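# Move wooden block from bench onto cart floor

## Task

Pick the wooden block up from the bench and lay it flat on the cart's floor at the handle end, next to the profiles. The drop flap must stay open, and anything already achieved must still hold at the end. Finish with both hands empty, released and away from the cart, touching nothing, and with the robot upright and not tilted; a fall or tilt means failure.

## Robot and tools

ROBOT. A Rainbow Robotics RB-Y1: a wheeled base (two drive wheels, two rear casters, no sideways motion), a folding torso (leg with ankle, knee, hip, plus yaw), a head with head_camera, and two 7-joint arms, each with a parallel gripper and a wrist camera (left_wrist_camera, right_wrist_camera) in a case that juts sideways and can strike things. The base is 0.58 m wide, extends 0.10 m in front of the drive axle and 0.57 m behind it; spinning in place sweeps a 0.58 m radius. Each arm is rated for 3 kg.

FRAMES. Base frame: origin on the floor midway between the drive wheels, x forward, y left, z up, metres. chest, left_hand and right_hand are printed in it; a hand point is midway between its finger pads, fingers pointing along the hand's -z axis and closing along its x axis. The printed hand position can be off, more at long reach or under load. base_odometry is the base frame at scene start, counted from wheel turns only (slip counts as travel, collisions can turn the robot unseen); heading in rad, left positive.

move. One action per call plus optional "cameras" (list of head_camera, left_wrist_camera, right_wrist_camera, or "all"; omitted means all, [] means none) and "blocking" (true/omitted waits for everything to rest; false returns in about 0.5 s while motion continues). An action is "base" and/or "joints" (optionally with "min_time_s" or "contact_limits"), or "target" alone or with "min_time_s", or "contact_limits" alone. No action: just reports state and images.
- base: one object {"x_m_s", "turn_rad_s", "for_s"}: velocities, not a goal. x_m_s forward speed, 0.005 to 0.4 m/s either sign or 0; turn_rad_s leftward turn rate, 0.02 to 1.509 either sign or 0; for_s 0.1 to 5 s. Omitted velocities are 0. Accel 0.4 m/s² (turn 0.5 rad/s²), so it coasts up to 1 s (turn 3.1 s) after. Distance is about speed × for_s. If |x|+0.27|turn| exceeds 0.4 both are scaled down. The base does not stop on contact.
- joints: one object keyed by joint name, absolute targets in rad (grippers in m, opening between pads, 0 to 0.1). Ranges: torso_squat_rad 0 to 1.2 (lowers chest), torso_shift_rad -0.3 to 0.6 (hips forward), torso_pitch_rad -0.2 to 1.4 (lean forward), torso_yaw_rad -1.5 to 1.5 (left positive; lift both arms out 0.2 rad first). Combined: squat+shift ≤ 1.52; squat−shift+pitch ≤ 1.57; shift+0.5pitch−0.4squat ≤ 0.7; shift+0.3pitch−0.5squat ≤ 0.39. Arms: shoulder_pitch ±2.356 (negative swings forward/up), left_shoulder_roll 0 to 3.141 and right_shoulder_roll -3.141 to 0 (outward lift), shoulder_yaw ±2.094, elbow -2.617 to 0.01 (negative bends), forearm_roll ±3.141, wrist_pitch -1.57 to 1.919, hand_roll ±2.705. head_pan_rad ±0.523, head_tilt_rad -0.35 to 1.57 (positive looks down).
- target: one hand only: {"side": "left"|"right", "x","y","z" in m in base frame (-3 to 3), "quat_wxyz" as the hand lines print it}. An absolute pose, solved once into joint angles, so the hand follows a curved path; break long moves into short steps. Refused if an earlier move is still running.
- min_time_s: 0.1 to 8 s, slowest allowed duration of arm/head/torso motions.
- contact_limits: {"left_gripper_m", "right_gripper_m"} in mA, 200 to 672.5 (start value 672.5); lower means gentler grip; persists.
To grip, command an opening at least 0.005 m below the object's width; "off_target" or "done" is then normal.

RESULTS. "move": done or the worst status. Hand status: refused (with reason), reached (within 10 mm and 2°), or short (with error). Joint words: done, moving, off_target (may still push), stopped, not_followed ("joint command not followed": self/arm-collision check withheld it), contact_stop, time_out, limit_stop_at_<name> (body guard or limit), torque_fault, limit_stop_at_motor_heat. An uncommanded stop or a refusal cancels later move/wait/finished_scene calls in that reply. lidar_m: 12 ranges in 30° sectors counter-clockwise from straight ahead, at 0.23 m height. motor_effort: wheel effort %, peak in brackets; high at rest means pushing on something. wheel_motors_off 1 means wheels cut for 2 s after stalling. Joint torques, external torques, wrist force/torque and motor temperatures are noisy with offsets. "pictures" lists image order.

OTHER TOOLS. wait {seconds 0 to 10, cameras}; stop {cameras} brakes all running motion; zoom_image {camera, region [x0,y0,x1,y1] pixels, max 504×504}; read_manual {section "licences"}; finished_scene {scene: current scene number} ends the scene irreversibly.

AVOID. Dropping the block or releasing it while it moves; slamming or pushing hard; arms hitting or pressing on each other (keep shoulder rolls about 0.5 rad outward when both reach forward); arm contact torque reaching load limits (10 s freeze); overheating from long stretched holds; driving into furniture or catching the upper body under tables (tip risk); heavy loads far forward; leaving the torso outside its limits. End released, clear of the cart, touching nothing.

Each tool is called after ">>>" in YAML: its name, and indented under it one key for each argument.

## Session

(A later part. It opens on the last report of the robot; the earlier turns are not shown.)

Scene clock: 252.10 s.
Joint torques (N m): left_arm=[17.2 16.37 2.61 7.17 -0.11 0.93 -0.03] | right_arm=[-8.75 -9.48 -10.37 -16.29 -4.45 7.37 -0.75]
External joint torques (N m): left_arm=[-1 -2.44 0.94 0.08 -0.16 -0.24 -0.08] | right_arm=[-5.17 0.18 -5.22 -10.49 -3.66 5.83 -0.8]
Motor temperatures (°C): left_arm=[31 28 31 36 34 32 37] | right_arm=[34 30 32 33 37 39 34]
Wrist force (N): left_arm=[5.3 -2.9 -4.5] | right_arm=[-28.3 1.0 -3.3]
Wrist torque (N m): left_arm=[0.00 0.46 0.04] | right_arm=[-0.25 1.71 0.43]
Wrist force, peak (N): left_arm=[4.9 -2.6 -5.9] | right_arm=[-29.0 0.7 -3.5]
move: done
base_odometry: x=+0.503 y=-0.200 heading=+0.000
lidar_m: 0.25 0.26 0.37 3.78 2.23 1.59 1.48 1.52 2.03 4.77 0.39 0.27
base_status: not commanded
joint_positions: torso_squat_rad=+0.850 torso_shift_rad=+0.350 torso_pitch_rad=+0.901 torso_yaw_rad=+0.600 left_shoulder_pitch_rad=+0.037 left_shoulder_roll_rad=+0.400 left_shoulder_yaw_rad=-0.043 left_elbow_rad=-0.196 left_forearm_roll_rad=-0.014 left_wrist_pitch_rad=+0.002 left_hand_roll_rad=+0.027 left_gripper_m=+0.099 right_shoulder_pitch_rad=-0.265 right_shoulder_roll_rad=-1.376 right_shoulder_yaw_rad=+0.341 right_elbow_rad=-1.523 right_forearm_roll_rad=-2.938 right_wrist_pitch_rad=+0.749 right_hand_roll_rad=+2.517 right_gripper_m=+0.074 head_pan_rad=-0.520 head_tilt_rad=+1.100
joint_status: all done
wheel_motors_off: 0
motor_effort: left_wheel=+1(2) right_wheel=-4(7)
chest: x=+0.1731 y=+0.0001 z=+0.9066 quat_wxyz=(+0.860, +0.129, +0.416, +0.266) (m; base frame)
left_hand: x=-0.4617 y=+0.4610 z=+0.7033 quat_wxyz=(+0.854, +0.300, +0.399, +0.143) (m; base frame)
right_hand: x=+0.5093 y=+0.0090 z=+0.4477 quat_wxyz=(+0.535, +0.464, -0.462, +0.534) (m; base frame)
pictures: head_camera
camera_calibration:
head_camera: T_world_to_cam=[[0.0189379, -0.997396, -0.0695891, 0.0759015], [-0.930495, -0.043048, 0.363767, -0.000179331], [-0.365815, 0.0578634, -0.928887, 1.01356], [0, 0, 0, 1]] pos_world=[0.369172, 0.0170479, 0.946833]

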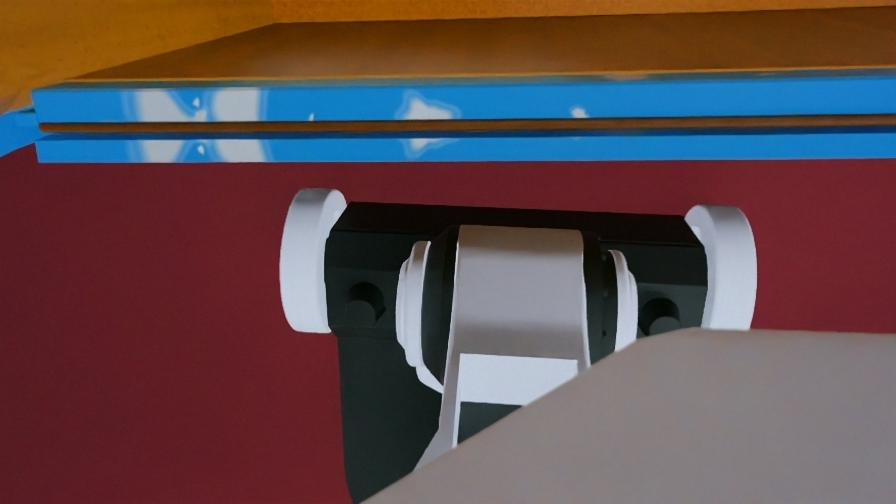

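>>> move:
  base: {"x_m_s":0.04,"for_s":2.0}
  cameras: ["head_camera"]

>>> move:
  target: {"side":"right","x":0.44,"y":0.0,"z":0.45,"quat_wxyz":[0.5337,0.4638,-0.4638,0.5337]}
  min_time_s: 2
  cameras: []

>>> move:
  joints: {"head_pan_rad":-0.52,"head_tilt_rad":0.6}
  cameras: ["head_camera"]

Scene clock: 256.93 s.
Joint torques (N m): left_arm=[16.94 16.27 2.87 7.2 -0.11 1.01 0.01] | right_arm=[-9.69 -8.6 -9.8 -16.08 -4.15 7.6 -0.73]
External joint torques (N m): left_arm=[-1.26 -2.55 1.2 0.1 -0.16 -0.16 -0.03] | right_arm=[-6.11 1.06 -4.65 -10.29 -3.35 6.07 -0.78]
Motor temperatures (°C): left_arm=[31 28 31 36 34 32 37] | right_arm=[34 30 32 33 37 39 34]
Wrist force (N): left_arm=[4.7 -2.3 -5.2] | right_arm=[-28.5 1.1 -3.0]
Wrist torque (N m): left_arm=[-0.06 0.45 0.02] | right_arm=[-0.23 1.61 0.40]
Wrist force, peak (N): left_arm=[5.2 -3.1 -6.0] | right_arm=[-30.0 0.0 -3.3]
move: done
base_odometry: x=+0.583 y=-0.200 heading=+0.000
lidar_m: 0.17 0.19 0.26 1.53 2.32 1.68 1.56 1.59 2.15 0.92 0.27 0.19
base_status: done (sent for 2 of 2 s)
joint_positions: torso_squat_rad=+0.850 torso_shift_rad=+0.350 torso_pitch_rad=+0.901 torso_yaw_rad=+0.600 left_shoulder_pitch_rad=+0.037 left_shoulder_roll_rad=+0.400 left_shoulder_yaw_rad=-0.043 left_elbow_rad=-0.196 left_forearm_roll_rad=-0.014 left_wrist_pitch_rad=+0.002 left_hand_roll_rad=+0.027 left_gripper_m=+0.099 right_shoulder_pitch_rad=-0.265 right_shoulder_roll_rad=-1.376 right_shoulder_yaw_rad=+0.341 right_elbow_rad=-1.523 right_forearm_roll_rad=-2.938 right_wrist_pitch_rad=+0.748 right_hand_roll_rad=+2.517 right_gripper_m=+0.074 head_pan_rad=-0.520 head_tilt_rad=+1.100
joint_status: not commanded
wheel_motors_off: 0
motor_effort: left_wheel=+0(25) right_wheel=+1(21)
chest: x=+0.1732 y=+0.0001 z=+0.9066 quat_wxyz=(+0.860, +0.129, +0.416, +0.266) (m; base frame)
left_hand: x=-0.4617 y=+0.4610 z=+0.7033 quat_wxyz=(+0.854, +0.300, +0.399, +0.143) (m; base frame)
right_hand: x=+0.5093 y=+0.0089 z=+0.4476 quat_wxyz=(+0.535, +0.464, -0.462, +0.534) (m; base frame)
pictures: head_camera
camera_calibration:
head_camera: T_world_to_cam=[[0.0188874, -0.997393, -0.069649, 0.0759231], [-0.930442, -0.0430314, 0.363904, -0.000250184], [-0.365952, 0.0579312, -0.928829, 1.01351], [0, 0, 0, 1]] pos_world=[0.369229, 0.0170007, 0.946755]

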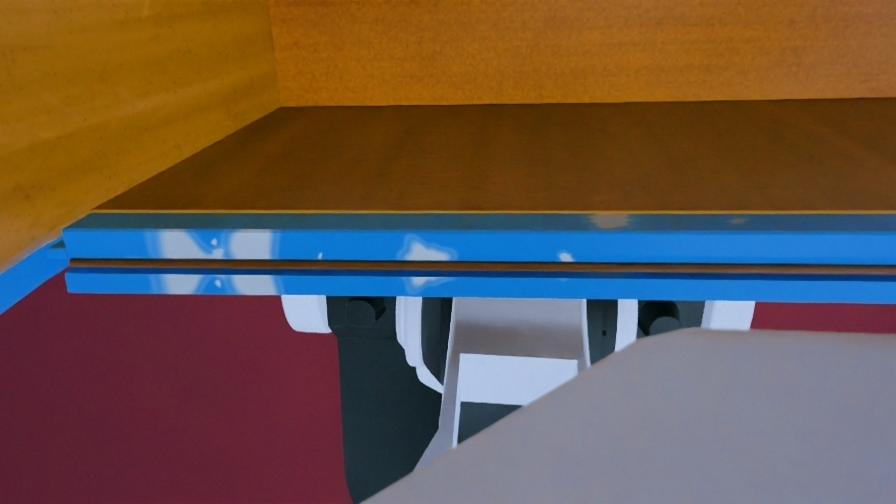

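Scene clock: 259.27 s.
Joint torques (N m): left_arm=[16.82 16.31 2.59 7.11 -0.04 1.01 0.03] | right_arm=[-3.72 -2.94 -7.89 -17.91 -3.24 8.17 -0.3]
External joint torques (N m): left_arm=[-1.38 -2.51 0.92 0.01 -0.09 -0.16 -0.01] | right_arm=[-3.29 4.12 -4.27 -11.53 -2.67 6.46 -0.35]
Motor temperatures (°C): left_arm=[31 29 31 36 34 32 37] | right_arm=[34 30 32 33 37 39 34]
Wrist force (N): left_arm=[4.8 -3.3 -4.8] | right_arm=[-28.0 0.9 -3.4]
Wrist torque (N m): left_arm=[0.05 0.38 0.04] | right_arm=[-0.16 1.75 0.44]
Wrist force, peak (N): left_arm=[5.4 -2.6 -5.7] | right_arm=[-29.2 0.4 -3.3]
move: done
base_odometry: x=+0.583 y=-0.200 heading=+0.000
lidar_m: 0.18 0.18 0.27 1.52 2.32 1.65 1.55 1.61 2.14 0.94 0.27 0.19
base_status: not commanded
joint_positions: torso_squat_rad=+0.850 torso_shift_rad=+0.350 torso_pitch_rad=+0.901 torso_yaw_rad=+0.600 left_shoulder_pitch_rad=+0.037 left_shoulder_roll_rad=+0.400 left_shoulder_yaw_rad=-0.043 left_elbow_rad=-0.196 left_forearm_roll_rad=-0.014 left_wrist_pitch_rad=+0.002 left_hand_roll_rad=+0.027 left_gripper_m=+0.099 right_shoulder_pitch_rad=-0.020 right_shoulder_roll_rad=-1.337 right_shoulder_yaw_rad=+0.270 right_elbow_rad=-1.680 right_forearm_roll_rad=-2.996 right_wrist_pitch_rad=+0.684 right_hand_roll_rad=+2.705 right_gripper_m=+0.074 head_pan_rad=-0.520 head_tilt_rad=+1.100
joint_status: all done
wheel_motors_off: 0
motor_effort: left_wheel=+0(1) right_wheel=+0(2)
chest: x=+0.1731 y=+0.0001 z=+0.9066 quat_wxyz=(+0.860, +0.129, +0.416, +0.266) (m; base frame)
left_hand: x=-0.4617 y=+0.4610 z=+0.7033 quat_wxyz=(+0.854, +0.300, +0.399, +0.143) (m; base frame)
right_hand: x=+0.4400 y=-0.0013 z=+0.4482 quat_wxyz=(+0.534, +0.464, -0.461, +0.535) (m; base frame)
right_hand_status: reached (checked arc, planned for 2.0 s): 2 mm and 0.3 deg off.
pictures: none
No camera images: "cameras" was empty.

Scene clock: 260.27 s.
Joint torques (N m): left_arm=[16.96 15.98 2.4 7.08 0.01 0.97 -0.01] | right_arm=[-4.04 -3.13 -7.88 -17.79 -3.29 8.17 -0.34]
External joint torques (N m): left_arm=[-1.25 -2.83 0.73 -0.02 -0.04 -0.2 -0.05] | right_arm=[-3.62 3.93 -4.27 -11.41 -2.72 6.46 -0.39]
Motor temperatures (°C): left_arm=[31 29 31 36 34 32 37] | right_arm=[34 30 32 33 37 39 34]
Wrist force (N): left_arm=[4.7 -2.3 -4.9] | right_arm=[-28.1 0.6 -3.1]
Wrist torque (N m): left_arm=[-0.05 0.36 0.07] | right_arm=[-0.14 1.72 0.44]
Wrist force, peak (N): left_arm=[4.6 -3.4 -5.7] | right_arm=[-28.7 1.1 -3.4]
move: done
base_odometry: x=+0.583 y=-0.200 heading=+0.000
lidar_m: 0.18 0.18 0.27 1.52 2.33 1.68 1.55 1.59 2.15 0.91 0.27 0.18
base_status: not commanded
joint_positions: torso_squat_rad=+0.850 torso_shift_rad=+0.350 torso_pitch_rad=+0.901 torso_yaw_rad=+0.600 left_shoulder_pitch_rad=+0.037 left_shoulder_roll_rad=+0.400 left_shoulder_yaw_rad=-0.043 left_elbow_rad=-0.196 left_forearm_roll_rad=-0.014 left_wrist_pitch_rad=+0.002 left_hand_roll_rad=+0.027 left_gripper_m=+0.099 right_shoulder_pitch_rad=-0.020 right_shoulder_roll_rad=-1.337 right_shoulder_yaw_rad=+0.270 right_elbow_rad=-1.680 right_forearm_roll_rad=-2.996 right_wrist_pitch_rad=+0.684 right_hand_roll_rad=+2.705 right_gripper_m=+0.074 head_pan_rad=-0.520 head_tilt_rad=+0.600
joint_status: all done
wheel_motors_off: 0
motor_effort: left_wheel=+0(1) right_wheel=-1(2)
chest: x=+0.1731 y=+0.0001 z=+0.9066 quat_wxyz=(+0.860, +0.129, +0.416, +0.266) (m; base frame)
left_hand: x=-0.4617 y=+0.4610 z=+0.7033 quat_wxyz=(+0.854, +0.300, +0.399, +0.143) (m; base frame)
right_hand: x=+0.4400 y=-0.0013 z=+0.4482 quat_wxyz=(+0.534, +0.464, -0.461, +0.535) (m; base frame)
pictures: head_camera
camera_calibration:
head_camera: T_world_to_cam=[[0.0260566, -0.996168, -0.0834841, 0.0875258], [-0.991908, -0.0153834, -0.126027, 0.518423], [0.12426, 0.0860923, -0.988508, 0.906535], [0, 0, 0, 1]] pos_world=[0.399301, 0.0171199, 0.968759]

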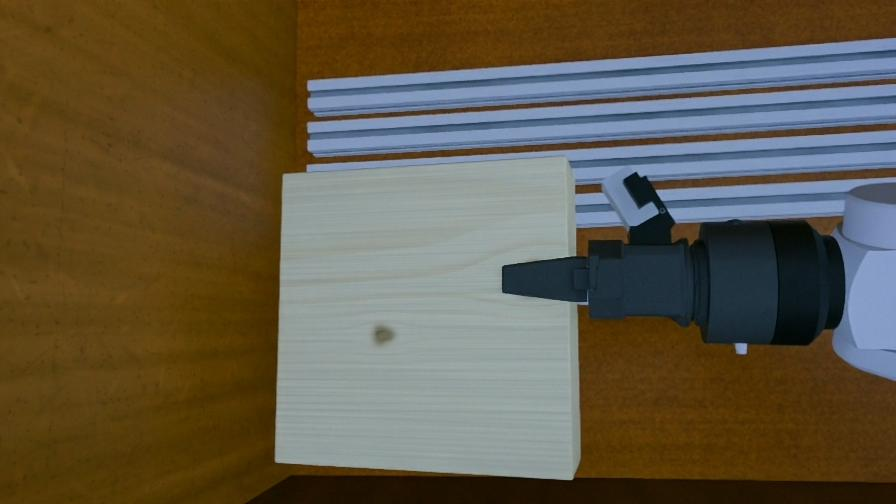

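>>> move:
  target: {"side":"right","x":0.435,"y":0.0,"z":0.41,"quat_wxyz":[0.5337,0.4638,-0.4638,0.5337]}
  min_time_s: 2
  cameras: ["head_camera"]

Scene clock: 265.93 s.
Joint torques (N m): left_arm=[16.98 16.32 2.48 7.2 -0.05 0.99 0.16] | right_arm=[-6.97 -3.02 -3.74 -15.45 -3 8.38 -0.36]
External joint torques (N m): left_arm=[-1.22 -2.49 0.81 0.1 -0.11 -0.18 0.12] | right_arm=[-6.63 3.91 -0.64 -9.54 -2.38 6.67 -0.41]
Motor temperatures (°C): left_arm=[31 29 31 36 34 32 37] | right_arm=[34 30 32 33 36 39 34]
Wrist force (N): left_arm=[4.4 -2.4 -5.2] | right_arm=[-27.9 0.7 -3.6]
Wrist torque (N m): left_arm=[-0.03 0.40 0.05] | right_arm=[-0.22 1.71 0.42]
Wrist force, peak (N): left_arm=[5.1 -3.2 -5.7] | right_arm=[-28.9 1.1 -3.3]
move: done
base_odometry: x=+0.583 y=-0.200 heading=+0.000
lidar_m: 0.18 0.17 0.26 1.52 2.33 1.66 1.55 1.59 2.13 0.93 0.27 0.19
base_status: not commanded
joint_positions: torso_squat_rad=+0.850 torso_shift_rad=+0.350 torso_pitch_rad=+0.901 torso_yaw_rad=+0.600 left_shoulder_pitch_rad=+0.037 left_shoulder_roll_rad=+0.400 left_shoulder_yaw_rad=-0.043 left_elbow_rad=-0.196 left_forearm_roll_rad=-0.014 left_wrist_pitch_rad=+0.002 left_hand_roll_rad=+0.027 left_gripper_m=+0.099 right_shoulder_pitch_rad=-0.146 right_shoulder_roll_rad=-1.231 right_shoulder_yaw_rad=+0.351 right_elbow_rad=-1.474 right_forearm_roll_rad=-2.920 right_wrist_pitch_rad=+0.782 right_hand_roll_rad=+2.705 right_gripper_m=+0.074 head_pan_rad=-0.520 head_tilt_rad=+0.600
joint_status: all done
wheel_motors_off: 0
motor_effort: left_wheel=+0(2) right_wheel=+1(2)
chest: x=+0.1731 y=+0.0001 z=+0.9066 quat_wxyz=(+0.860, +0.129, +0.416, +0.266) (m; base frame)
left_hand: x=-0.4617 y=+0.4610 z=+0.7033 quat_wxyz=(+0.854, +0.300, +0.399, +0.143) (m; base frame)
right_hand: x=+0.4344 y=-0.0012 z=+0.4087 quat_wxyz=(+0.536, +0.461, -0.461, +0.535) (m; base frame)
right_hand_status: reached (checked arc, planned for 2.0 s): 2 mm and 0.5 deg off.
pictures: head_camera
camera_calibration:
head_camera: T_world_to_cam=[[0.0260564, -0.996168, -0.083484, 0.0875258], [-0.991908, -0.0153832, -0.126027, 0.518423], [0.12426, 0.0860923, -0.988508, 0.906535], [0, 0, 0, 1]] pos_world=[0.399301, 0.0171197, 0.968759]

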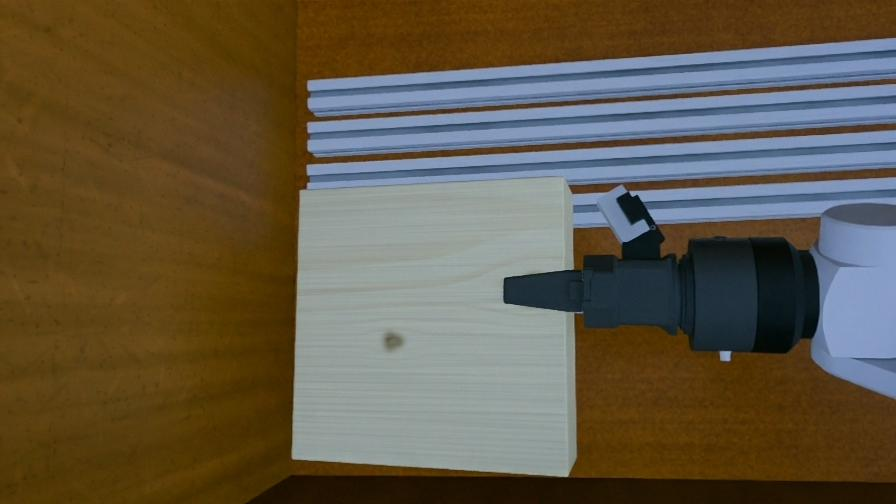

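>>> move:
  target: {"side":"right","x":0.433,"y":0.005,"z":0.37,"quat_wxyz":[0.5337,0.4638,-0.4638,0.5337]}
  min_time_s: 2.5
  cameras: ["head_camera"]

Scene clock: 269.67 s.
Joint torques (N m): left_arm=[16.94 16.16 2.58 7.19 -0.02 1.01 0.01] | right_arm=[-1.92 -2.65 -0.22 -5.12 -0.95 1.3 -1.87]
External joint torques (N m): left_arm=[-1.24 -2.66 0.91 0.09 -0.07 -0.16 -0.03] | right_arm=[-1.09 3.82 2.39 0.14 -0.28 -0.41 -1.92]
Motor temperatures (°C): left_arm=[31 29 31 36 34 32 37] | right_arm=[34 30 32 33 36 39 34]
Wrist force (N): left_arm=[4.6 -2.8 -4.8] | right_arm=[-9.2 0.6 5.4]
Wrist torque (N m): left_arm=[-0.01 0.38 0.04] | right_arm=[-0.75 -1.84 1.69]
Wrist force, peak (N): left_arm=[5.4 -3.0 -5.9] | right_arm=[-28.8 0.8 -3.9]
move: done
base_odometry: x=+0.583 y=-0.200 heading=+0.000
lidar_m: 0.17 0.18 0.24 1.52 2.34 1.67 1.54 1.61 2.13 0.94 0.27 0.18
base_status: not commanded
joint_positions: torso_squat_rad=+0.850 torso_shift_rad=+0.350 torso_pitch_rad=+0.900 torso_yaw_rad=+0.600 left_shoulder_pitch_rad=+0.037 left_shoulder_roll_rad=+0.400 left_shoulder_yaw_rad=-0.043 left_elbow_rad=-0.196 left_forearm_roll_rad=-0.014 left_wrist_pitch_rad=+0.002 left_hand_roll_rad=+0.027 left_gripper_m=+0.099 right_shoulder_pitch_rad=-0.293 right_shoulder_roll_rad=-1.111 right_shoulder_yaw_rad=+0.410 right_elbow_rad=-1.220 right_forearm_roll_rad=-2.838 right_wrist_pitch_rad=+0.904 right_hand_roll_rad=+2.706 right_gripper_m=+0.075 head_pan_rad=-0.520 head_tilt_rad=+0.600
joint_status: all done
wheel_motors_off: 0
motor_effort: left_wheel=+0(2) right_wheel=+1(2)
chest: x=+0.1727 y=+0.0000 z=+0.9069 quat_wxyz=(+0.860, +0.129, +0.415, +0.266) (m; base frame)
left_hand: x=-0.4618 y=+0.4610 z=+0.7030 quat_wxyz=(+0.855, +0.300, +0.399, +0.143) (m; base frame)
right_hand: x=+0.4328 y=+0.0048 z=+0.3712 quat_wxyz=(+0.536, +0.462, -0.462, +0.535) (m; base frame)
right_hand_status: reached (checked arc, planned for 2.5 s): 1 mm and 0.4 deg off.
pictures: head_camera
camera_calibration:
head_camera: T_world_to_cam=[[0.0260714, -0.99616, -0.0835778, 0.0875744], [-0.991773, -0.0152932, -0.127096, 0.518995], [0.12533, 0.0862037, -0.988363, 0.906561], [0, 0, 0, 1]] pos_world=[0.398823, 0.0170263, 0.969293]

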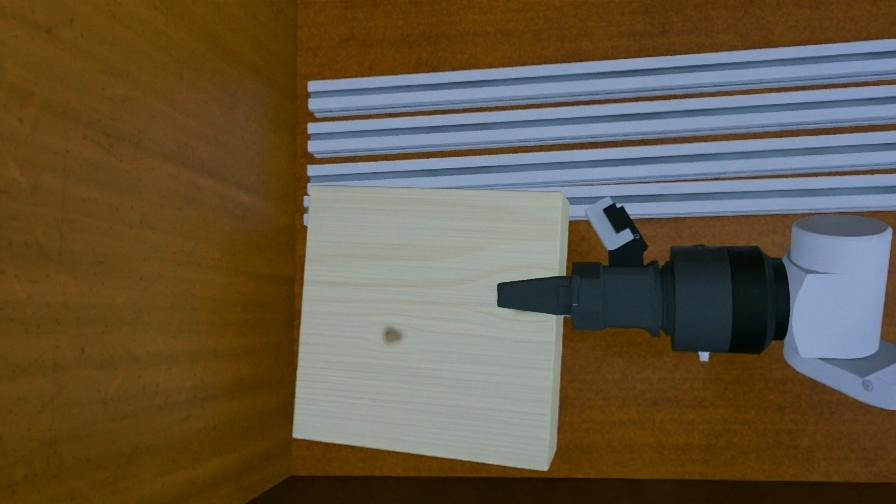

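>>> move:
  target: {"side":"right","x":0.43,"y":0.0,"z":0.41,"quat_wxyz":[0.512,0.482,-0.445,0.555]}
  min_time_s: 2
  cameras: ["head_camera"]

>>> move:
  target: {"side":"right","x":0.406,"y":0.0,"z":0.4,"quat_wxyz":[0.512,0.482,-0.445,0.555]}
  min_time_s: 2
  cameras: ["head_camera"]

Scene clock: 275.63 s.
Joint torques (N m): left_arm=[17.17 16.17 2.58 7.09 -0.06 0.98 0.05] | right_arm=[-4.54 -6.54 -7.32 -16.55 -4.06 7.97 -0.61]
External joint torques (N m): left_arm=[-1.02 -2.65 0.91 -0.01 -0.12 -0.19 0.01] | right_arm=[-3.62 0.9 -4.03 -10.83 -3.33 6.31 -0.66]
Motor temperatures (°C): left_arm=[31 29 31 36 34 32 37] | right_arm=[34 30 32 33 36 39 34]
Wrist force (N): left_arm=[5.0 -2.6 -4.6] | right_arm=[-28.4 0.5 -3.2]
Wrist torque (N m): left_arm=[-0.01 0.44 0.04] | right_arm=[-0.19 1.70 0.25]
Wrist force, peak (N): left_arm=[5.2 -3.3 -5.4] | right_arm=[-29.2 1.2 -3.0]
move: done
base_odometry: x=+0.583 y=-0.200 heading=+0.000
lidar_m: 0.18 0.19 0.26 1.51 2.35 1.67 1.55 1.60 2.15 0.93 0.27 0.19
base_status: not commanded
joint_positions: torso_squat_rad=+0.850 torso_shift_rad=+0.350 torso_pitch_rad=+0.901 torso_yaw_rad=+0.600 left_shoulder_pitch_rad=+0.037 left_shoulder_roll_rad=+0.400 left_shoulder_yaw_rad=-0.043 left_elbow_rad=-0.196 left_forearm_roll_rad=-0.014 left_wrist_pitch_rad=+0.002 left_hand_roll_rad=+0.027 left_gripper_m=+0.099 right_shoulder_pitch_rad=-0.201 right_shoulder_roll_rad=-1.248 right_shoulder_yaw_rad=+0.384 right_elbow_rad=-1.433 right_forearm_roll_rad=-2.842 right_wrist_pitch_rad=+0.842 right_hand_roll_rad=+2.638 right_gripper_m=+0.074 head_pan_rad=-0.520 head_tilt_rad=+0.600
joint_status: all done
wheel_motors_off: 0
motor_effort: left_wheel=-1(2) right_wheel=+0(3)
chest: x=+0.1730 y=+0.0000 z=+0.9067 quat_wxyz=(+0.860, +0.129, +0.416, +0.266) (m; base frame)
left_hand: x=-0.4617 y=+0.4610 z=+0.7032 quat_wxyz=(+0.855, +0.300, +0.399, +0.143) (m; base frame)
right_hand: x=+0.4293 y=-0.0006 z=+0.4082 quat_wxyz=(+0.512, +0.482, -0.444, +0.555) (m; base frame)
right_hand_status: reached (checked arc, planned for 2.0 s): 2 mm and 0.2 deg off.
pictures: head_camera
camera_calibration:
head_camera: T_world_to_cam=[[0.0260434, -0.996159, -0.0835963, 0.08758], [-0.991859, -0.015322, -0.12642, 0.518628], [0.124653, 0.0862081, -0.988448, 0.906531], [0, 0, 0, 1]] pos_world=[0.399123, 0.0170397, 0.968945]

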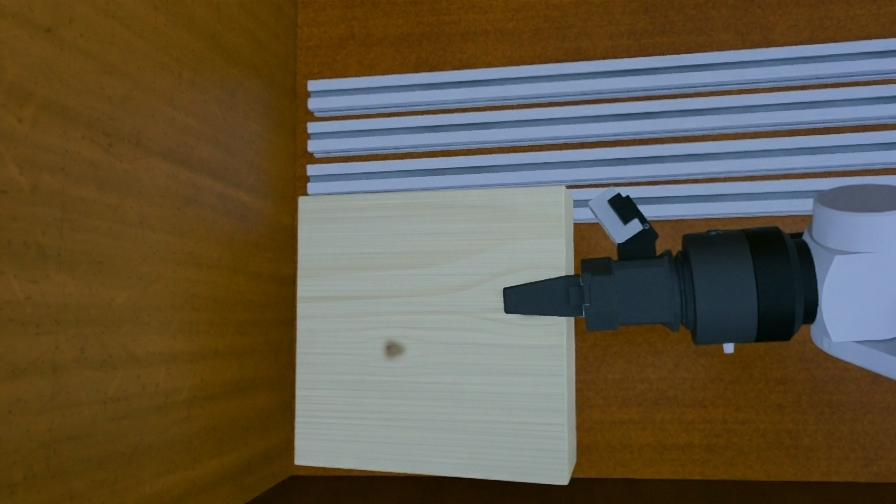

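Scene clock: 277.97 s.
Joint torques (N m): left_arm=[16.63 16.14 2.64 7.05 0.11 0.89 0.01] | right_arm=[-2.78 -1.78 -3.09 -15.37 -3.19 8.06 -0.13]
External joint torques (N m): left_arm=[-1.57 -2.68 0.97 -0.05 0.06 -0.28 -0.03] | right_arm=[-2.79 4.8 -0.39 -9.62 -2.53 6.36 -0.18]
Motor temperatures (°C): left_arm=[31 29 31 36 34 32 37] | right_arm=[34 30 32 33 36 39 34]
Wrist force (N): left_arm=[4.4 -2.7 -5.3] | right_arm=[-28.4 0.8 -3.1]
Wrist torque (N m): left_arm=[-0.03 0.35 0.02] | right_arm=[-0.17 1.72 0.27]
Wrist force, peak (N): left_arm=[5.4 -3.3 -5.2] | right_arm=[-28.8 1.0 -3.5]
move: done
base_odometry: x=+0.583 y=-0.200 heading=+0.000
lidar_m: 0.17 0.18 0.26 1.53 2.33 1.66 1.56 1.60 2.15 0.92 0.28 0.18
base_status: not commanded
joint_positions: torso_squat_rad=+0.850 torso_shift_rad=+0.350 torso_pitch_rad=+0.901 torso_yaw_rad=+0.600 left_shoulder_pitch_rad=+0.037 left_shoulder_roll_rad=+0.400 left_shoulder_yaw_rad=-0.043 left_elbow_rad=-0.196 left_forearm_roll_rad=-0.014 left_wrist_pitch_rad=+0.002 left_hand_roll_rad=+0.027 left_gripper_m=+0.099 right_shoulder_pitch_rad=-0.168 right_shoulder_roll_rad=-1.207 right_shoulder_yaw_rad=+0.390 right_elbow_rad=-1.427 right_forearm_roll_rad=-2.834 right_wrist_pitch_rad=+0.837 right_hand_roll_rad=+2.689 right_gripper_m=+0.074 head_pan_rad=-0.520 head_tilt_rad=+0.600
joint_status: all done
wheel_motors_off: 0
motor_effort: left_wheel=+0(1) right_wheel=+0(2)
chest: x=+0.1730 y=+0.0000 z=+0.9067 quat_wxyz=(+0.860, +0.129, +0.416, +0.266) (m; base frame)
left_hand: x=-0.4617 y=+0.4610 z=+0.7032 quat_wxyz=(+0.855, +0.300, +0.399, +0.143) (m; base frame)
right_hand: x=+0.4063 y=-0.0014 z=+0.3995 quat_wxyz=(+0.513, +0.481, -0.443, +0.556) (m; base frame)
right_hand_status: reached (checked arc, planned for 2.0 s): 1 mm and 0.3 deg off.
pictures: head_camera
camera_calibration:
head_camera: T_world_to_cam=[[0.0260436, -0.996159, -0.0835964, 0.0875801], [-0.991859, -0.0153222, -0.12642, 0.518628], [0.124653, 0.0862082, -0.988448, 0.906531], [0, 0, 0, 1]] pos_world=[0.399123, 0.0170398, 0.968945]

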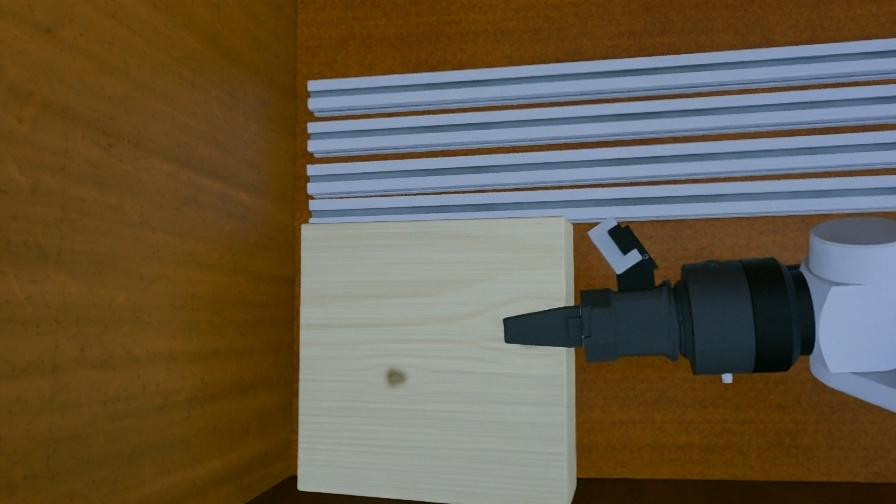

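>>> move:
  target: {"side":"right","x":0.411,"y":0.015,"z":0.355,"quat_wxyz":[0.512,0.482,-0.445,0.555]}
  min_time_s: 2.5
  cameras: ["head_camera"]

Scene clock: 281.80 s.
Joint torques (N m): left_arm=[17.12 16.52 2.77 7.07 0.02 1.02 -0.04] | right_arm=[-7.13 -0.48 -2.72 -13.54 -3.47 8.32 -0.19]
External joint torques (N m): left_arm=[-1.07 -2.3 1.1 -0.02 -0.04 -0.15 -0.08] | right_arm=[-5.93 5.4 -0.51 -8.65 -2.77 6.61 -0.24]
Motor temperatures (°C): left_arm=[31 29 31 36 34 32 37] | right_arm=[34 30 32 33 36 39 34]
Wrist force (N): left_arm=[4.6 -2.1 -5.2] | right_arm=[-27.7 1.2 -3.7]
Wrist torque (N m): left_arm=[-0.07 0.39 0.05] | right_arm=[-0.27 1.77 0.34]
Wrist force, peak (N): left_arm=[5.4 -3.1 -5.4] | right_arm=[-28.8 1.0 -3.4]
move: done
base_odometry: x=+0.583 y=-0.200 heading=+0.000
lidar_m: 0.17 0.18 0.27 1.52 2.32 1.67 1.55 1.59 2.15 0.90 0.26 0.18
base_status: not commanded
joint_positions: torso_squat_rad=+0.850 torso_shift_rad=+0.350 torso_pitch_rad=+0.901 torso_yaw_rad=+0.600 left_shoulder_pitch_rad=+0.037 left_shoulder_roll_rad=+0.400 left_shoulder_yaw_rad=-0.043 left_elbow_rad=-0.196 left_forearm_roll_rad=-0.014 left_wrist_pitch_rad=+0.002 left_hand_roll_rad=+0.027 left_gripper_m=+0.099 right_shoulder_pitch_rad=-0.378 right_shoulder_roll_rad=-1.061 right_shoulder_yaw_rad=+0.477 right_elbow_rad=-1.093 right_forearm_roll_rad=-2.759 right_wrist_pitch_rad=+0.978 right_hand_roll_rad=+2.704 right_gripper_m=+0.074 head_pan_rad=-0.520 head_tilt_rad=+0.600
joint_status: all done
wheel_motors_off: 0
motor_effort: left_wheel=-1(2) right_wheel=+0(3)
chest: x=+0.1730 y=+0.0000 z=+0.9067 quat_wxyz=(+0.860, +0.129, +0.416, +0.266) (m; base frame)
left_hand: x=-0.4617 y=+0.4610 z=+0.7032 quat_wxyz=(+0.855, +0.300, +0.399, +0.143) (m; base frame)
right_hand: x=+0.4107 y=+0.0135 z=+0.3537 quat_wxyz=(+0.514, +0.480, -0.443, +0.556) (m; base frame)
right_hand_status: reached (checked arc, planned for 2.5 s): 2 mm and 0.4 deg off.
pictures: head_camera
camera_calibration:
head_camera: T_world_to_cam=[[0.0260138, -0.996163, -0.0835561, 0.0875494], [-0.991857, -0.0152965, -0.126432, 0.518636], [0.124669, 0.0861647, -0.98845, 0.906535], [0, 0, 0, 1]] pos_world=[0.399119, 0.0170355, 0.968952]

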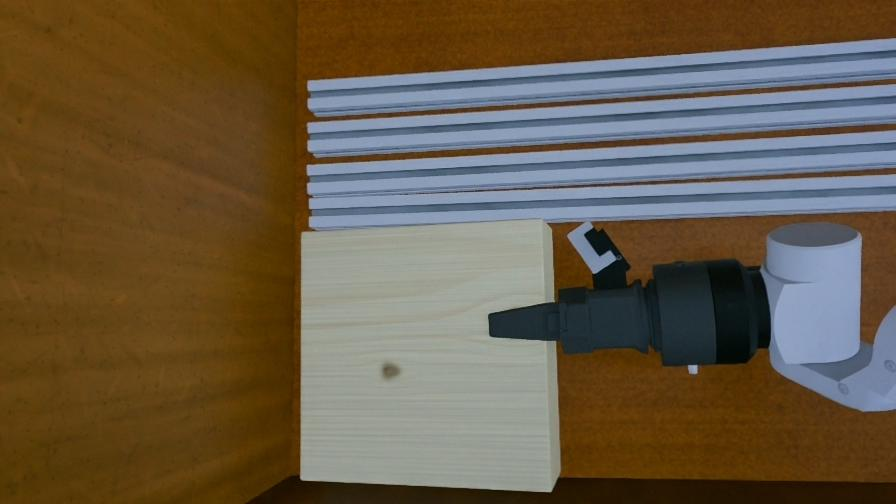

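>>> move:
  target: {"side":"right","x":0.412,"y":0.015,"z":0.335,"quat_wxyz":[0.512,0.482,-0.445,0.555]}
  min_time_s: 2.5
  cameras: ["head_camera"]

Scene clock: 285.73 s.
Joint torques (N m): left_arm=[16.83 15.93 2.42 7.26 -0.01 0.93 0.02] | right_arm=[-0.72 -2.11 -0.24 -2.38 2.79 -0.71 1.02]
External joint torques (N m): left_arm=[-1.34 -2.89 0.75 0.17 -0.06 -0.24 -0.03] | right_arm=[0.94 3.23 1.65 1.93 3.52 -2.43 0.97]
Motor temperatures (°C): left_arm=[31 29 31 36 34 32 37] | right_arm=[34 30 32 33 36 39 34]
Wrist force (N): left_arm=[4.7 -2.4 -4.9] | right_arm=[-4.9 -4.4 7.2]
Wrist torque (N m): left_arm=[-0.04 0.39 0.03] | right_arm=[-0.86 -3.15 -1.25]
Wrist force, peak (N): left_arm=[4.6 -3.5 -6.0] | right_arm=[-28.7 0.9 -3.2]
move: done
base_odometry: x=+0.583 y=-0.200 heading=+0.000
lidar_m: 0.17 0.19 0.25 1.51 2.32 1.68 1.56 1.59 2.14 0.92 0.28 0.19
base_status: not commanded
joint_positions: torso_squat_rad=+0.850 torso_shift_rad=+0.350 torso_pitch_rad=+0.900 torso_yaw_rad=+0.600 left_shoulder_pitch_rad=+0.037 left_shoulder_roll_rad=+0.400 left_shoulder_yaw_rad=-0.043 left_elbow_rad=-0.196 left_forearm_roll_rad=-0.014 left_wrist_pitch_rad=+0.002 left_hand_roll_rad=+0.027 left_gripper_m=+0.099 right_shoulder_pitch_rad=-0.455 right_shoulder_roll_rad=-0.977 right_shoulder_yaw_rad=+0.448 right_elbow_rad=-0.908 right_forearm_roll_rad=-2.679 right_wrist_pitch_rad=+1.082 right_hand_roll_rad=+2.705 right_gripper_m=+0.075 head_pan_rad=-0.520 head_tilt_rad=+0.600
joint_status: all done
wheel_motors_off: 0
motor_effort: left_wheel=-2(2) right_wheel=+1(3)
chest: x=+0.1727 y=+0.0000 z=+0.9069 quat_wxyz=(+0.860, +0.129, +0.415, +0.266) (m; base frame)
left_hand: x=-0.4618 y=+0.4611 z=+0.7030 quat_wxyz=(+0.855, +0.300, +0.399, +0.143) (m; base frame)
right_hand: x=+0.4121 y=+0.0149 z=+0.3359 quat_wxyz=(+0.513, +0.482, -0.443, +0.555) (m; base frame)
right_hand_status: reached (checked arc, planned for 2.5 s): 1 mm and 0.3 deg off.
pictures: head_camera
camera_calibration:
head_camera: T_world_to_cam=[[0.0259816, -0.996163, -0.0835712, 0.0875531], [-0.991764, -0.0151981, -0.127171, 0.519052], [0.125413, 0.086187, -0.988354, 0.906562], [0, 0, 0, 1]] pos_world=[0.398808, 0.0169719, 0.969329]

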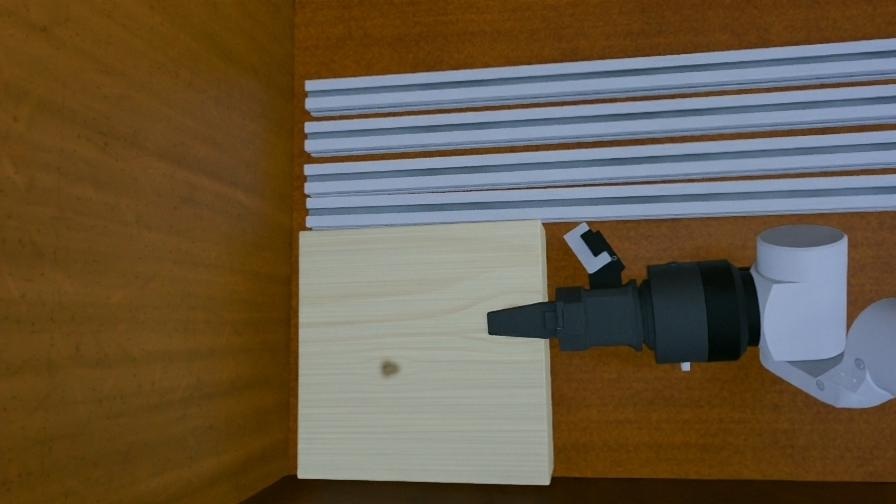

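>>> move:
  joints: {"right_gripper_m":0.082}
  cameras: []

>>> move:
  joints: {"right_gripper_m":0.09}
  cameras: []

>>> move:
  joints: {"right_gripper_m":0.1}
  cameras: ["head_camera","right_wrist_camera"]

Scene clock: 291.20 s.
Joint torques (N m): left_arm=[16.82 16.35 2.36 7.06 -0.08 0.93 0.04] | right_arm=[-1.83 -2.82 -1.38 -6.15 -1.15 3.63 0.31]
External joint torques (N m): left_arm=[-1.37 -2.46 0.69 -0.03 -0.13 -0.24 0] | right_arm=[-0.2 2.5 0.5 -1.85 -0.41 1.91 0.26]
Motor temperatures (°C): left_arm=[31 29 31 36 34 32 37] | right_arm=[34 30 32 32 36 38 34]
Wrist force (N): left_arm=[5.2 -2.2 -4.8] | right_arm=[-15.8 1.1 -3.0]
Wrist torque (N m): left_arm=[-0.07 0.43 0.02] | right_arm=[-0.35 -0.49 -0.11]
Wrist force, peak (N): left_arm=[5.6 -2.7 -5.4] | right_arm=[-18.2 0.3 -2.8]
move: done
base_odometry: x=+0.583 y=-0.200 heading=+0.000
lidar_m: 0.17 0.20 0.25 1.52 2.32 1.67 1.56 1.61 2.16 0.94 0.28 0.19
base_status: not commanded
joint_positions: torso_squat_rad=+0.850 torso_shift_rad=+0.350 torso_pitch_rad=+0.900 torso_yaw_rad=+0.600 left_shoulder_pitch_rad=+0.037 left_shoulder_roll_rad=+0.400 left_shoulder_yaw_rad=-0.043 left_elbow_rad=-0.196 left_forearm_roll_rad=-0.014 left_wrist_pitch_rad=+0.002 left_hand_roll_rad=+0.027 left_gripper_m=+0.099 right_shoulder_pitch_rad=-0.455 right_shoulder_roll_rad=-0.976 right_shoulder_yaw_rad=+0.448 right_elbow_rad=-0.907 right_forearm_roll_rad=-2.678 right_wrist_pitch_rad=+1.081 right_hand_roll_rad=+2.705 right_gripper_m=+0.082 head_pan_rad=-0.520 head_tilt_rad=+0.600
joint_status: all done
wheel_motors_off: 0
motor_effort: left_wheel=+0(2) right_wheel=+1(2)
chest: x=+0.1729 y=+0.0000 z=+0.9068 quat_wxyz=(+0.860, +0.129, +0.416, +0.266) (m; base frame)
left_hand: x=-0.4618 y=+0.4610 z=+0.7031 quat_wxyz=(+0.855, +0.300, +0.399, +0.143) (m; base frame)
right_hand: x=+0.4117 y=+0.0147 z=+0.3351 quat_wxyz=(+0.514, +0.481, -0.442, +0.555) (m; base frame)
pictures: none
No camera images: "cameras" was empty.

Scene clock: 291.73 s.
Joint torques (N m): left_arm=[16.84 16.2 2.57 6.98 -0.09 0.9 0.01] | right_arm=[-1.58 -3.65 -1.44 -6.18 -1.27 3.6 0.28]
External joint torques (N m): left_arm=[-1.35 -2.62 0.9 -0.11 -0.14 -0.27 -0.03] | right_arm=[0.05 1.67 0.44 -1.88 -0.54 1.89 0.23]
Motor temperatures (°C): left_arm=[31 29 31 36 34 32 37] | right_arm=[34 30 32 32 36 38 34]
Wrist force (N): left_arm=[5.0 -2.4 -4.7] | right_arm=[-15.8 2.0 -4.7]
Wrist torque (N m): left_arm=[-0.04 0.43 0.05] | right_arm=[-0.35 -0.65 -0.16]
Wrist force, peak (N): left_arm=[5.4 -3.3 -5.0] | right_arm=[-16.4 1.7 -5.3]
move: done
base_odometry: x=+0.583 y=-0.200 heading=+0.000
lidar_m: 0.18 0.19 0.25 1.51 2.33 1.67 1.55 1.60 2.16 0.92 0.28 0.19
base_status: not commanded
joint_positions: torso_squat_rad=+0.850 torso_shift_rad=+0.350 torso_pitch_rad=+0.900 torso_yaw_rad=+0.600 left_shoulder_pitch_rad=+0.037 left_shoulder_roll_rad=+0.400 left_shoulder_yaw_rad=-0.043 left_elbow_rad=-0.196 left_forearm_roll_rad=-0.014 left_wrist_pitch_rad=+0.002 left_hand_roll_rad=+0.027 left_gripper_m=+0.099 right_shoulder_pitch_rad=-0.455 right_shoulder_roll_rad=-0.976 right_shoulder_yaw_rad=+0.448 right_elbow_rad=-0.907 right_forearm_roll_rad=-2.678 right_wrist_pitch_rad=+1.080 right_hand_roll_rad=+2.705 right_gripper_m=+0.090 head_pan_rad=-0.520 head_tilt_rad=+0.600
joint_status: all done
wheel_motors_off: 0
motor_effort: left_wheel=+0(1) right_wheel=+1(2)
chest: x=+0.1729 y=+0.0000 z=+0.9068 quat_wxyz=(+0.860, +0.129, +0.416, +0.266) (m; base frame)
left_hand: x=-0.4618 y=+0.4610 z=+0.7032 quat_wxyz=(+0.855, +0.300, +0.399, +0.143) (m; base frame)
right_hand: x=+0.4116 y=+0.0148 z=+0.3351 quat_wxyz=(+0.514, +0.481, -0.442, +0.555) (m; base frame)
pictures: none
No camera images: "cameras" was empty.

Scene clock: 292.30 s.
Joint torques (N m): left_arm=[16.9 16.17 2.43 6.97 -0.05 0.97 0.01] | right_arm=[-0.95 -3.74 -1.42 1.91 0.99 -4.8 0.38]
External joint torques (N m): left_arm=[-1.28 -2.64 0.76 -0.12 -0.1 -0.2 -0.03] | right_arm=[0.71 1.59 0.47 6.23 1.72 -6.5 0.33]
Motor temperatures (°C): left_arm=[31 29 31 36 34 32 37] | right_arm=[34 30 32 32 36 38 34]
Wrist force (N): left_arm=[4.1 -3.3 -4.8] | right_arm=[21.5 5.1 13.4]
Wrist torque (N m): left_arm=[0.05 0.34 0.07] | right_arm=[-0.30 -0.77 -0.35]
Wrist force, peak (N): left_arm=[5.0 -2.9 -5.3] | right_arm=[26.9 5.2 17.4]
move: done
base_odometry: x=+0.583 y=-0.200 heading=+0.000
lidar_m: 0.18 0.18 0.26 1.50 2.33 1.66 1.55 1.59 2.14 0.91 0.29 0.19
base_status: not commanded
joint_positions: torso_squat_rad=+0.850 torso_shift_rad=+0.350 torso_pitch_rad=+0.899 torso_yaw_rad=+0.600 left_shoulder_pitch_rad=+0.037 left_shoulder_roll_rad=+0.400 left_shoulder_yaw_rad=-0.043 left_elbow_rad=-0.196 left_forearm_roll_rad=-0.014 left_wrist_pitch_rad=+0.002 left_hand_roll_rad=+0.027 left_gripper_m=+0.099 right_shoulder_pitch_rad=-0.455 right_shoulder_roll_rad=-0.976 right_shoulder_yaw_rad=+0.448 right_elbow_rad=-0.909 right_forearm_roll_rad=-2.678 right_wrist_pitch_rad=+1.083 right_hand_roll_rad=+2.705 right_gripper_m=+0.099 head_pan_rad=-0.520 head_tilt_rad=+0.600
joint_status: all done
wheel_motors_off: 0
motor_effort: left_wheel=-1(2) right_wheel=+0(2)
chest: x=+0.1726 y=+0.0000 z=+0.9070 quat_wxyz=(+0.860, +0.128, +0.415, +0.266) (m; base frame)
left_hand: x=-0.4619 y=+0.4610 z=+0.7028 quat_wxyz=(+0.855, +0.300, +0.399, +0.143) (m; base frame)
right_hand: x=+0.4117 y=+0.0153 z=+0.3366 quat_wxyz=(+0.512, +0.482, -0.444, +0.555) (m; base frame)
pictures: head_camera, right_wrist_camera
camera_calibration:
head_camera: T_world_to_cam=[[0.026034, -0.996168, -0.0834998, 0.0875125], [-0.991713, -0.0152248, -0.127567, 0.519248], [0.125807, 0.0861289, -0.988309, 0.906586], [0, 0, 0, 1]] pos_world=[0.398612, 0.0169993, 0.969533]
right_wrist_camera: T_world_to_cam=[[0.0364172, -0.112556, -0.992978, 0.319751], [-0.817282, -0.575161, 0.0352218, 0.360557], [-0.575086, 0.81026, -0.112935, 0.334559], [0, 0, 0, 1]] pos_world=[0.475433, -0.0277114, 0.34259]

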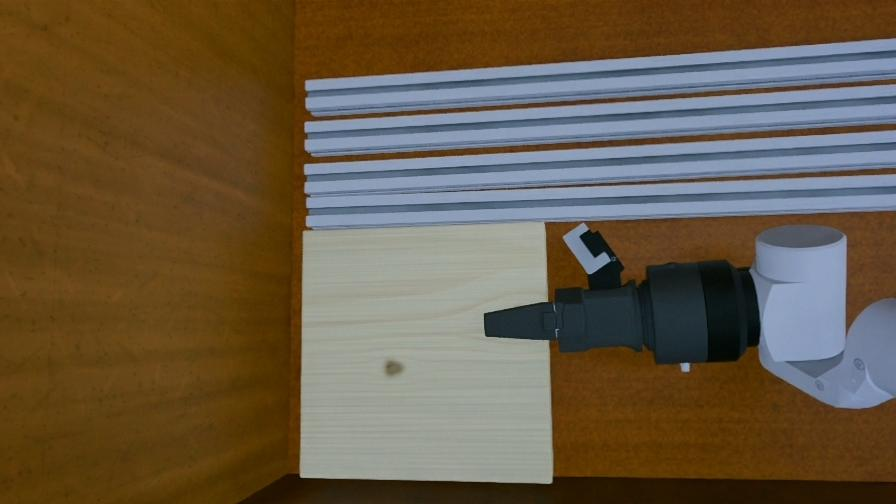

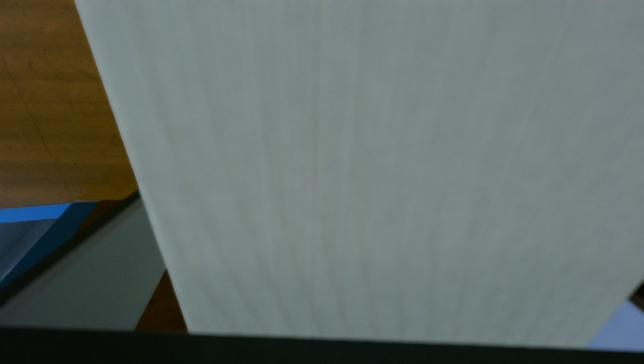

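>>> move:
  target: {"side":"right","x":0.412,"y":0.005,"z":0.340,"quat_wxyz":[0.512,0.482,-0.444,0.555]}
  min_time_s: 2
  cameras: ["head_camera"]

Scene clock: 300.90 s.
Joint torques (N m): left_arm=[16.53 15.94 2.83 6.9 0 0.94 0.05] | right_arm=[-0.48 -8.83 -5.09 -6.55 -2.02 3.62 0.32]
External joint torques (N m): left_arm=[-1.65 -2.88 1.16 -0.19 -0.05 -0.23 0.01] | right_arm=[0.81 -3.15 -3.12 -2.3 -1.29 1.9 0.27]
Motor temperatures (°C): left_arm=[31 29 31 36 34 32 37] | right_arm=[34 30 32 32 36 38 34]
Wrist force (N): left_arm=[4.3 -3.2 -4.9] | right_arm=[-15.9 2.5 -5.2]
Wrist torque (N m): left_arm=[0.06 0.35 0.04] | right_arm=[-0.29 -0.69 -0.19]
Wrist force, peak (N): left_arm=[5.5 -2.8 -5.3] | right_arm=[23.0 4.3 14.3]
move: done
base_odometry: x=+0.583 y=-0.200 heading=+0.000
lidar_m: 0.18 0.19 0.26 1.52 2.33 1.66 1.55 1.61 2.15 0.93 0.28 0.18
base_status: not commanded
joint_positions: torso_squat_rad=+0.850 torso_shift_rad=+0.350 torso_pitch_rad=+0.900 torso_yaw_rad=+0.600 left_shoulder_pitch_rad=+0.037 left_shoulder_roll_rad=+0.400 left_shoulder_yaw_rad=-0.043 left_elbow_rad=-0.196 left_forearm_roll_rad=-0.014 left_wrist_pitch_rad=+0.002 left_hand_roll_rad=+0.027 left_gripper_m=+0.099 right_shoulder_pitch_rad=-0.427 right_shoulder_roll_rad=-0.997 right_shoulder_yaw_rad=+0.434 right_elbow_rad=-0.932 right_forearm_roll_rad=-2.687 right_wrist_pitch_rad=+1.091 right_hand_roll_rad=+2.705 right_gripper_m=+0.099 head_pan_rad=-0.520 head_tilt_rad=+0.600
joint_status: all done
wheel_motors_off: 0
motor_effort: left_wheel=+0(2) right_wheel=+1(3)
chest: x=+0.1729 y=+0.0000 z=+0.9068 quat_wxyz=(+0.860, +0.129, +0.416, +0.266) (m; base frame)
left_hand: x=-0.4618 y=+0.4610 z=+0.7032 quat_wxyz=(+0.855, +0.300, +0.399, +0.143) (m; base frame)
right_hand: x=+0.4114 y=+0.0057 z=+0.3392 quat_wxyz=(+0.512, +0.483, -0.444, +0.555) (m; base frame)
right_hand_status: reached (checked arc, planned for 2.0 s): 1 mm and 0.1 deg off.
pictures: head_camera
camera_calibration:
head_camera: T_world_to_cam=[[0.0261045, -0.99615, -0.083694, 0.0876493], [-0.991814, -0.0153402, -0.126767, 0.518812], [0.124995, 0.086318, -0.988395, 0.906536], [0, 0, 0, 1]] pos_world=[0.398964, 0.01702, 0.969121]

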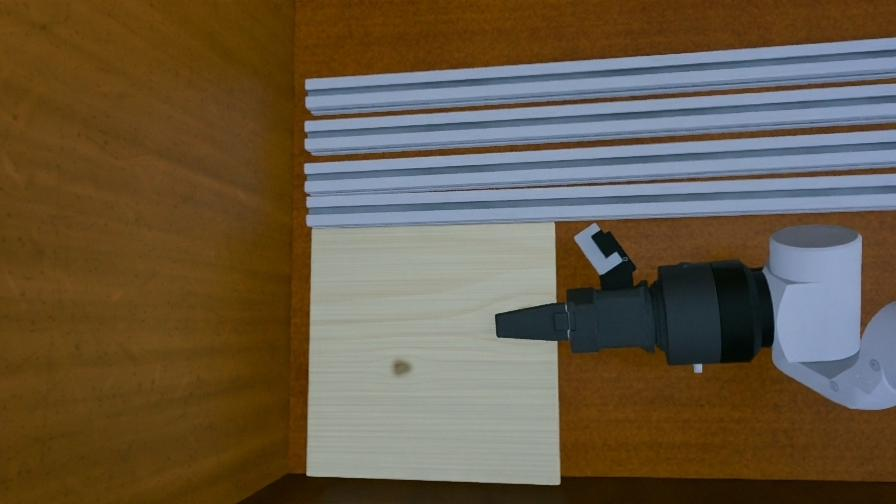

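>>> move:
  target: {"side":"right","x":0.412,"y":-0.02,"z":0.341,"quat_wxyz":[0.512,0.482,-0.444,0.555]}
  min_time_s: 2
  cameras: ["head_camera"]

>>> move:
  target: {"side":"right","x":0.412,"y":-0.045,"z":0.341,"quat_wxyz":[0.512,0.482,-0.444,0.555]}
  min_time_s: 2
  cameras: ["head_camera"]

Scene clock: 304.37 s.
Joint torques (N m): left_arm=[16.81 16.36 2.51 7.09 -0.01 1.02 0.04] | right_arm=[0.7 -9.56 -5.22 -4.89 -1.34 3.75 0.27]
External joint torques (N m): left_arm=[-1.37 -2.46 0.84 0 -0.06 -0.15 0] | right_arm=[1.18 -3.21 -3.18 -1.03 -0.59 2.04 0.22]
Motor temperatures (°C): left_arm=[31 29 31 36 34 32 37] | right_arm=[34 30 32 32 36 38 34]
Wrist force (N): left_arm=[5.0 -2.3 -5.1] | right_arm=[-16.1 2.6 -4.1]
Wrist torque (N m): left_arm=[-0.06 0.46 0.09] | right_arm=[-0.34 -0.65 -0.22]
Wrist force, peak (N): left_arm=[4.9 -2.4 -6.1] | right_arm=[-16.7 2.5 -5.5]
move: done
base_odometry: x=+0.583 y=-0.200 heading=+0.000
lidar_m: 0.17 0.17 0.26 1.52 2.32 1.67 1.56 1.59 2.14 0.91 0.28 0.20
base_status: not commanded
joint_positions: torso_squat_rad=+0.850 torso_shift_rad=+0.350 torso_pitch_rad=+0.900 torso_yaw_rad=+0.600 left_shoulder_pitch_rad=+0.037 left_shoulder_roll_rad=+0.400 left_shoulder_yaw_rad=-0.043 left_elbow_rad=-0.196 left_forearm_roll_rad=-0.014 left_wrist_pitch_rad=+0.002 left_hand_roll_rad=+0.027 left_gripper_m=+0.099 right_shoulder_pitch_rad=-0.378 right_shoulder_roll_rad=-1.015 right_shoulder_yaw_rad=+0.371 right_elbow_rad=-0.922 right_forearm_roll_rad=-2.669 right_wrist_pitch_rad=+1.150 right_hand_roll_rad=+2.705 right_gripper_m=+0.099 head_pan_rad=-0.520 head_tilt_rad=+0.600
joint_status: all done
wheel_motors_off: 0
motor_effort: left_wheel=+0(1) right_wheel=+0(2)
chest: x=+0.1729 y=+0.0000 z=+0.9068 quat_wxyz=(+0.860, +0.129, +0.416, +0.266) (m; base frame)
left_hand: x=-0.4618 y=+0.4610 z=+0.7032 quat_wxyz=(+0.855, +0.300, +0.399, +0.143) (m; base frame)
right_hand: x=+0.4116 y=-0.0197 z=+0.3408 quat_wxyz=(+0.512, +0.482, -0.444, +0.555) (m; base frame)
right_hand_status: reached (checked arc, planned for 2.0 s): 1 mm and 0.1 deg off.
pictures: head_camera
camera_calibration:
head_camera: T_world_to_cam=[[0.0261036, -0.99615, -0.0836941, 0.0876492], [-0.991816, -0.0153407, -0.126752, 0.518804], [0.12498, 0.0863178, -0.988397, 0.906536], [0, 0, 0, 1]] pos_world=[0.398972, 0.0170203, 0.969113]

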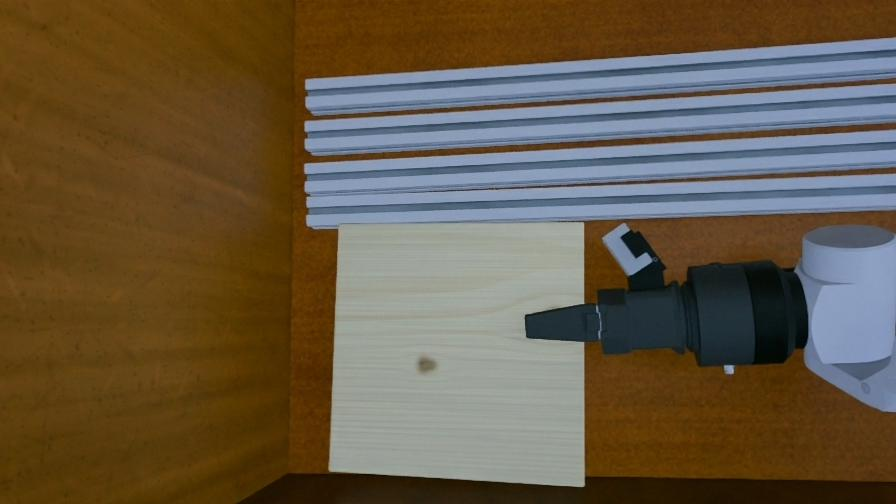

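Scene clock: 306.70 s.
Joint torques (N m): left_arm=[16.92 16.27 2.81 6.98 -0.01 0.9 0.11] | right_arm=[1.62 -10.62 -5.12 -4.13 -1.45 3.78 0.37]
External joint torques (N m): left_arm=[-1.27 -2.55 1.14 -0.11 -0.06 -0.27 0.06] | right_arm=[1.43 -3.69 -3.03 -0.74 -0.69 2.06 0.32]
Motor temperatures (°C): left_arm=[31 29 31 36 34 32 37] | right_arm=[34 30 32 32 36 38 34]
Wrist force (N): left_arm=[5.3 -1.9 -4.8] | right_arm=[-16.3 2.3 -5.4]
Wrist torque (N m): left_arm=[-0.08 0.44 0.05] | right_arm=[-0.26 -0.64 -0.20]
Wrist force, peak (N): left_arm=[5.4 -3.1 -5.3] | right_arm=[-16.6 2.3 -5.7]
move: done
base_odometry: x=+0.583 y=-0.200 heading=+0.000
lidar_m: 0.17 0.18 0.26 1.52 2.34 1.68 1.56 1.60 2.15 0.91 0.28 0.19
base_status: not commanded
joint_positions: torso_squat_rad=+0.850 torso_shift_rad=+0.350 torso_pitch_rad=+0.900 torso_yaw_rad=+0.600 left_shoulder_pitch_rad=+0.037 left_shoulder_roll_rad=+0.400 left_shoulder_yaw_rad=-0.043 left_elbow_rad=-0.196 left_forearm_roll_rad=-0.014 left_wrist_pitch_rad=+0.002 left_hand_roll_rad=+0.027 left_gripper_m=+0.099 right_shoulder_pitch_rad=-0.345 right_shoulder_roll_rad=-1.028 right_shoulder_yaw_rad=+0.318 right_elbow_rad=-0.889 right_forearm_roll_rad=-2.649 right_wrist_pitch_rad=+1.213 right_hand_roll_rad=+2.705 right_gripper_m=+0.099 head_pan_rad=-0.520 head_tilt_rad=+0.600
joint_status: all done
wheel_motors_off: 0
motor_effort: left_wheel=+0(1) right_wheel=+2(3)
chest: x=+0.1729 y=+0.0000 z=+0.9068 quat_wxyz=(+0.860, +0.129, +0.416, +0.266) (m; base frame)
left_hand: x=-0.4618 y=+0.4610 z=+0.7032 quat_wxyz=(+0.855, +0.300, +0.399, +0.143) (m; base frame)
right_hand: x=+0.4114 y=-0.0438 z=+0.3407 quat_wxyz=(+0.514, +0.482, -0.441, +0.556) (m; base frame)
right_hand_status: reached (checked arc, planned for 2.0 s): 1 mm and 0.4 deg off.
pictures: head_camera
camera_calibration:
head_camera: T_world_to_cam=[[0.026103, -0.99615, -0.0836943, 0.0876492], [-0.991816, -0.0153403, -0.126748, 0.518803], [0.124976, 0.0863178, -0.988398, 0.906536], [0, 0, 0, 1]] pos_world=[0.398973, 0.0170201, 0.969111]

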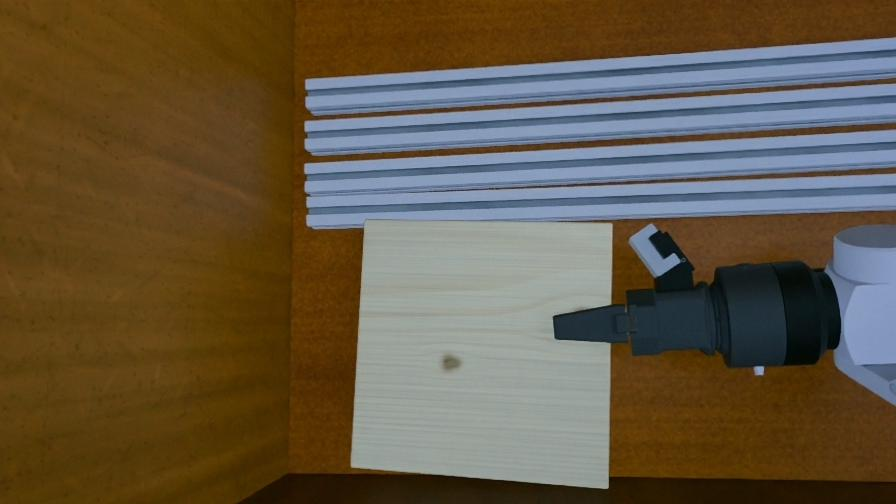

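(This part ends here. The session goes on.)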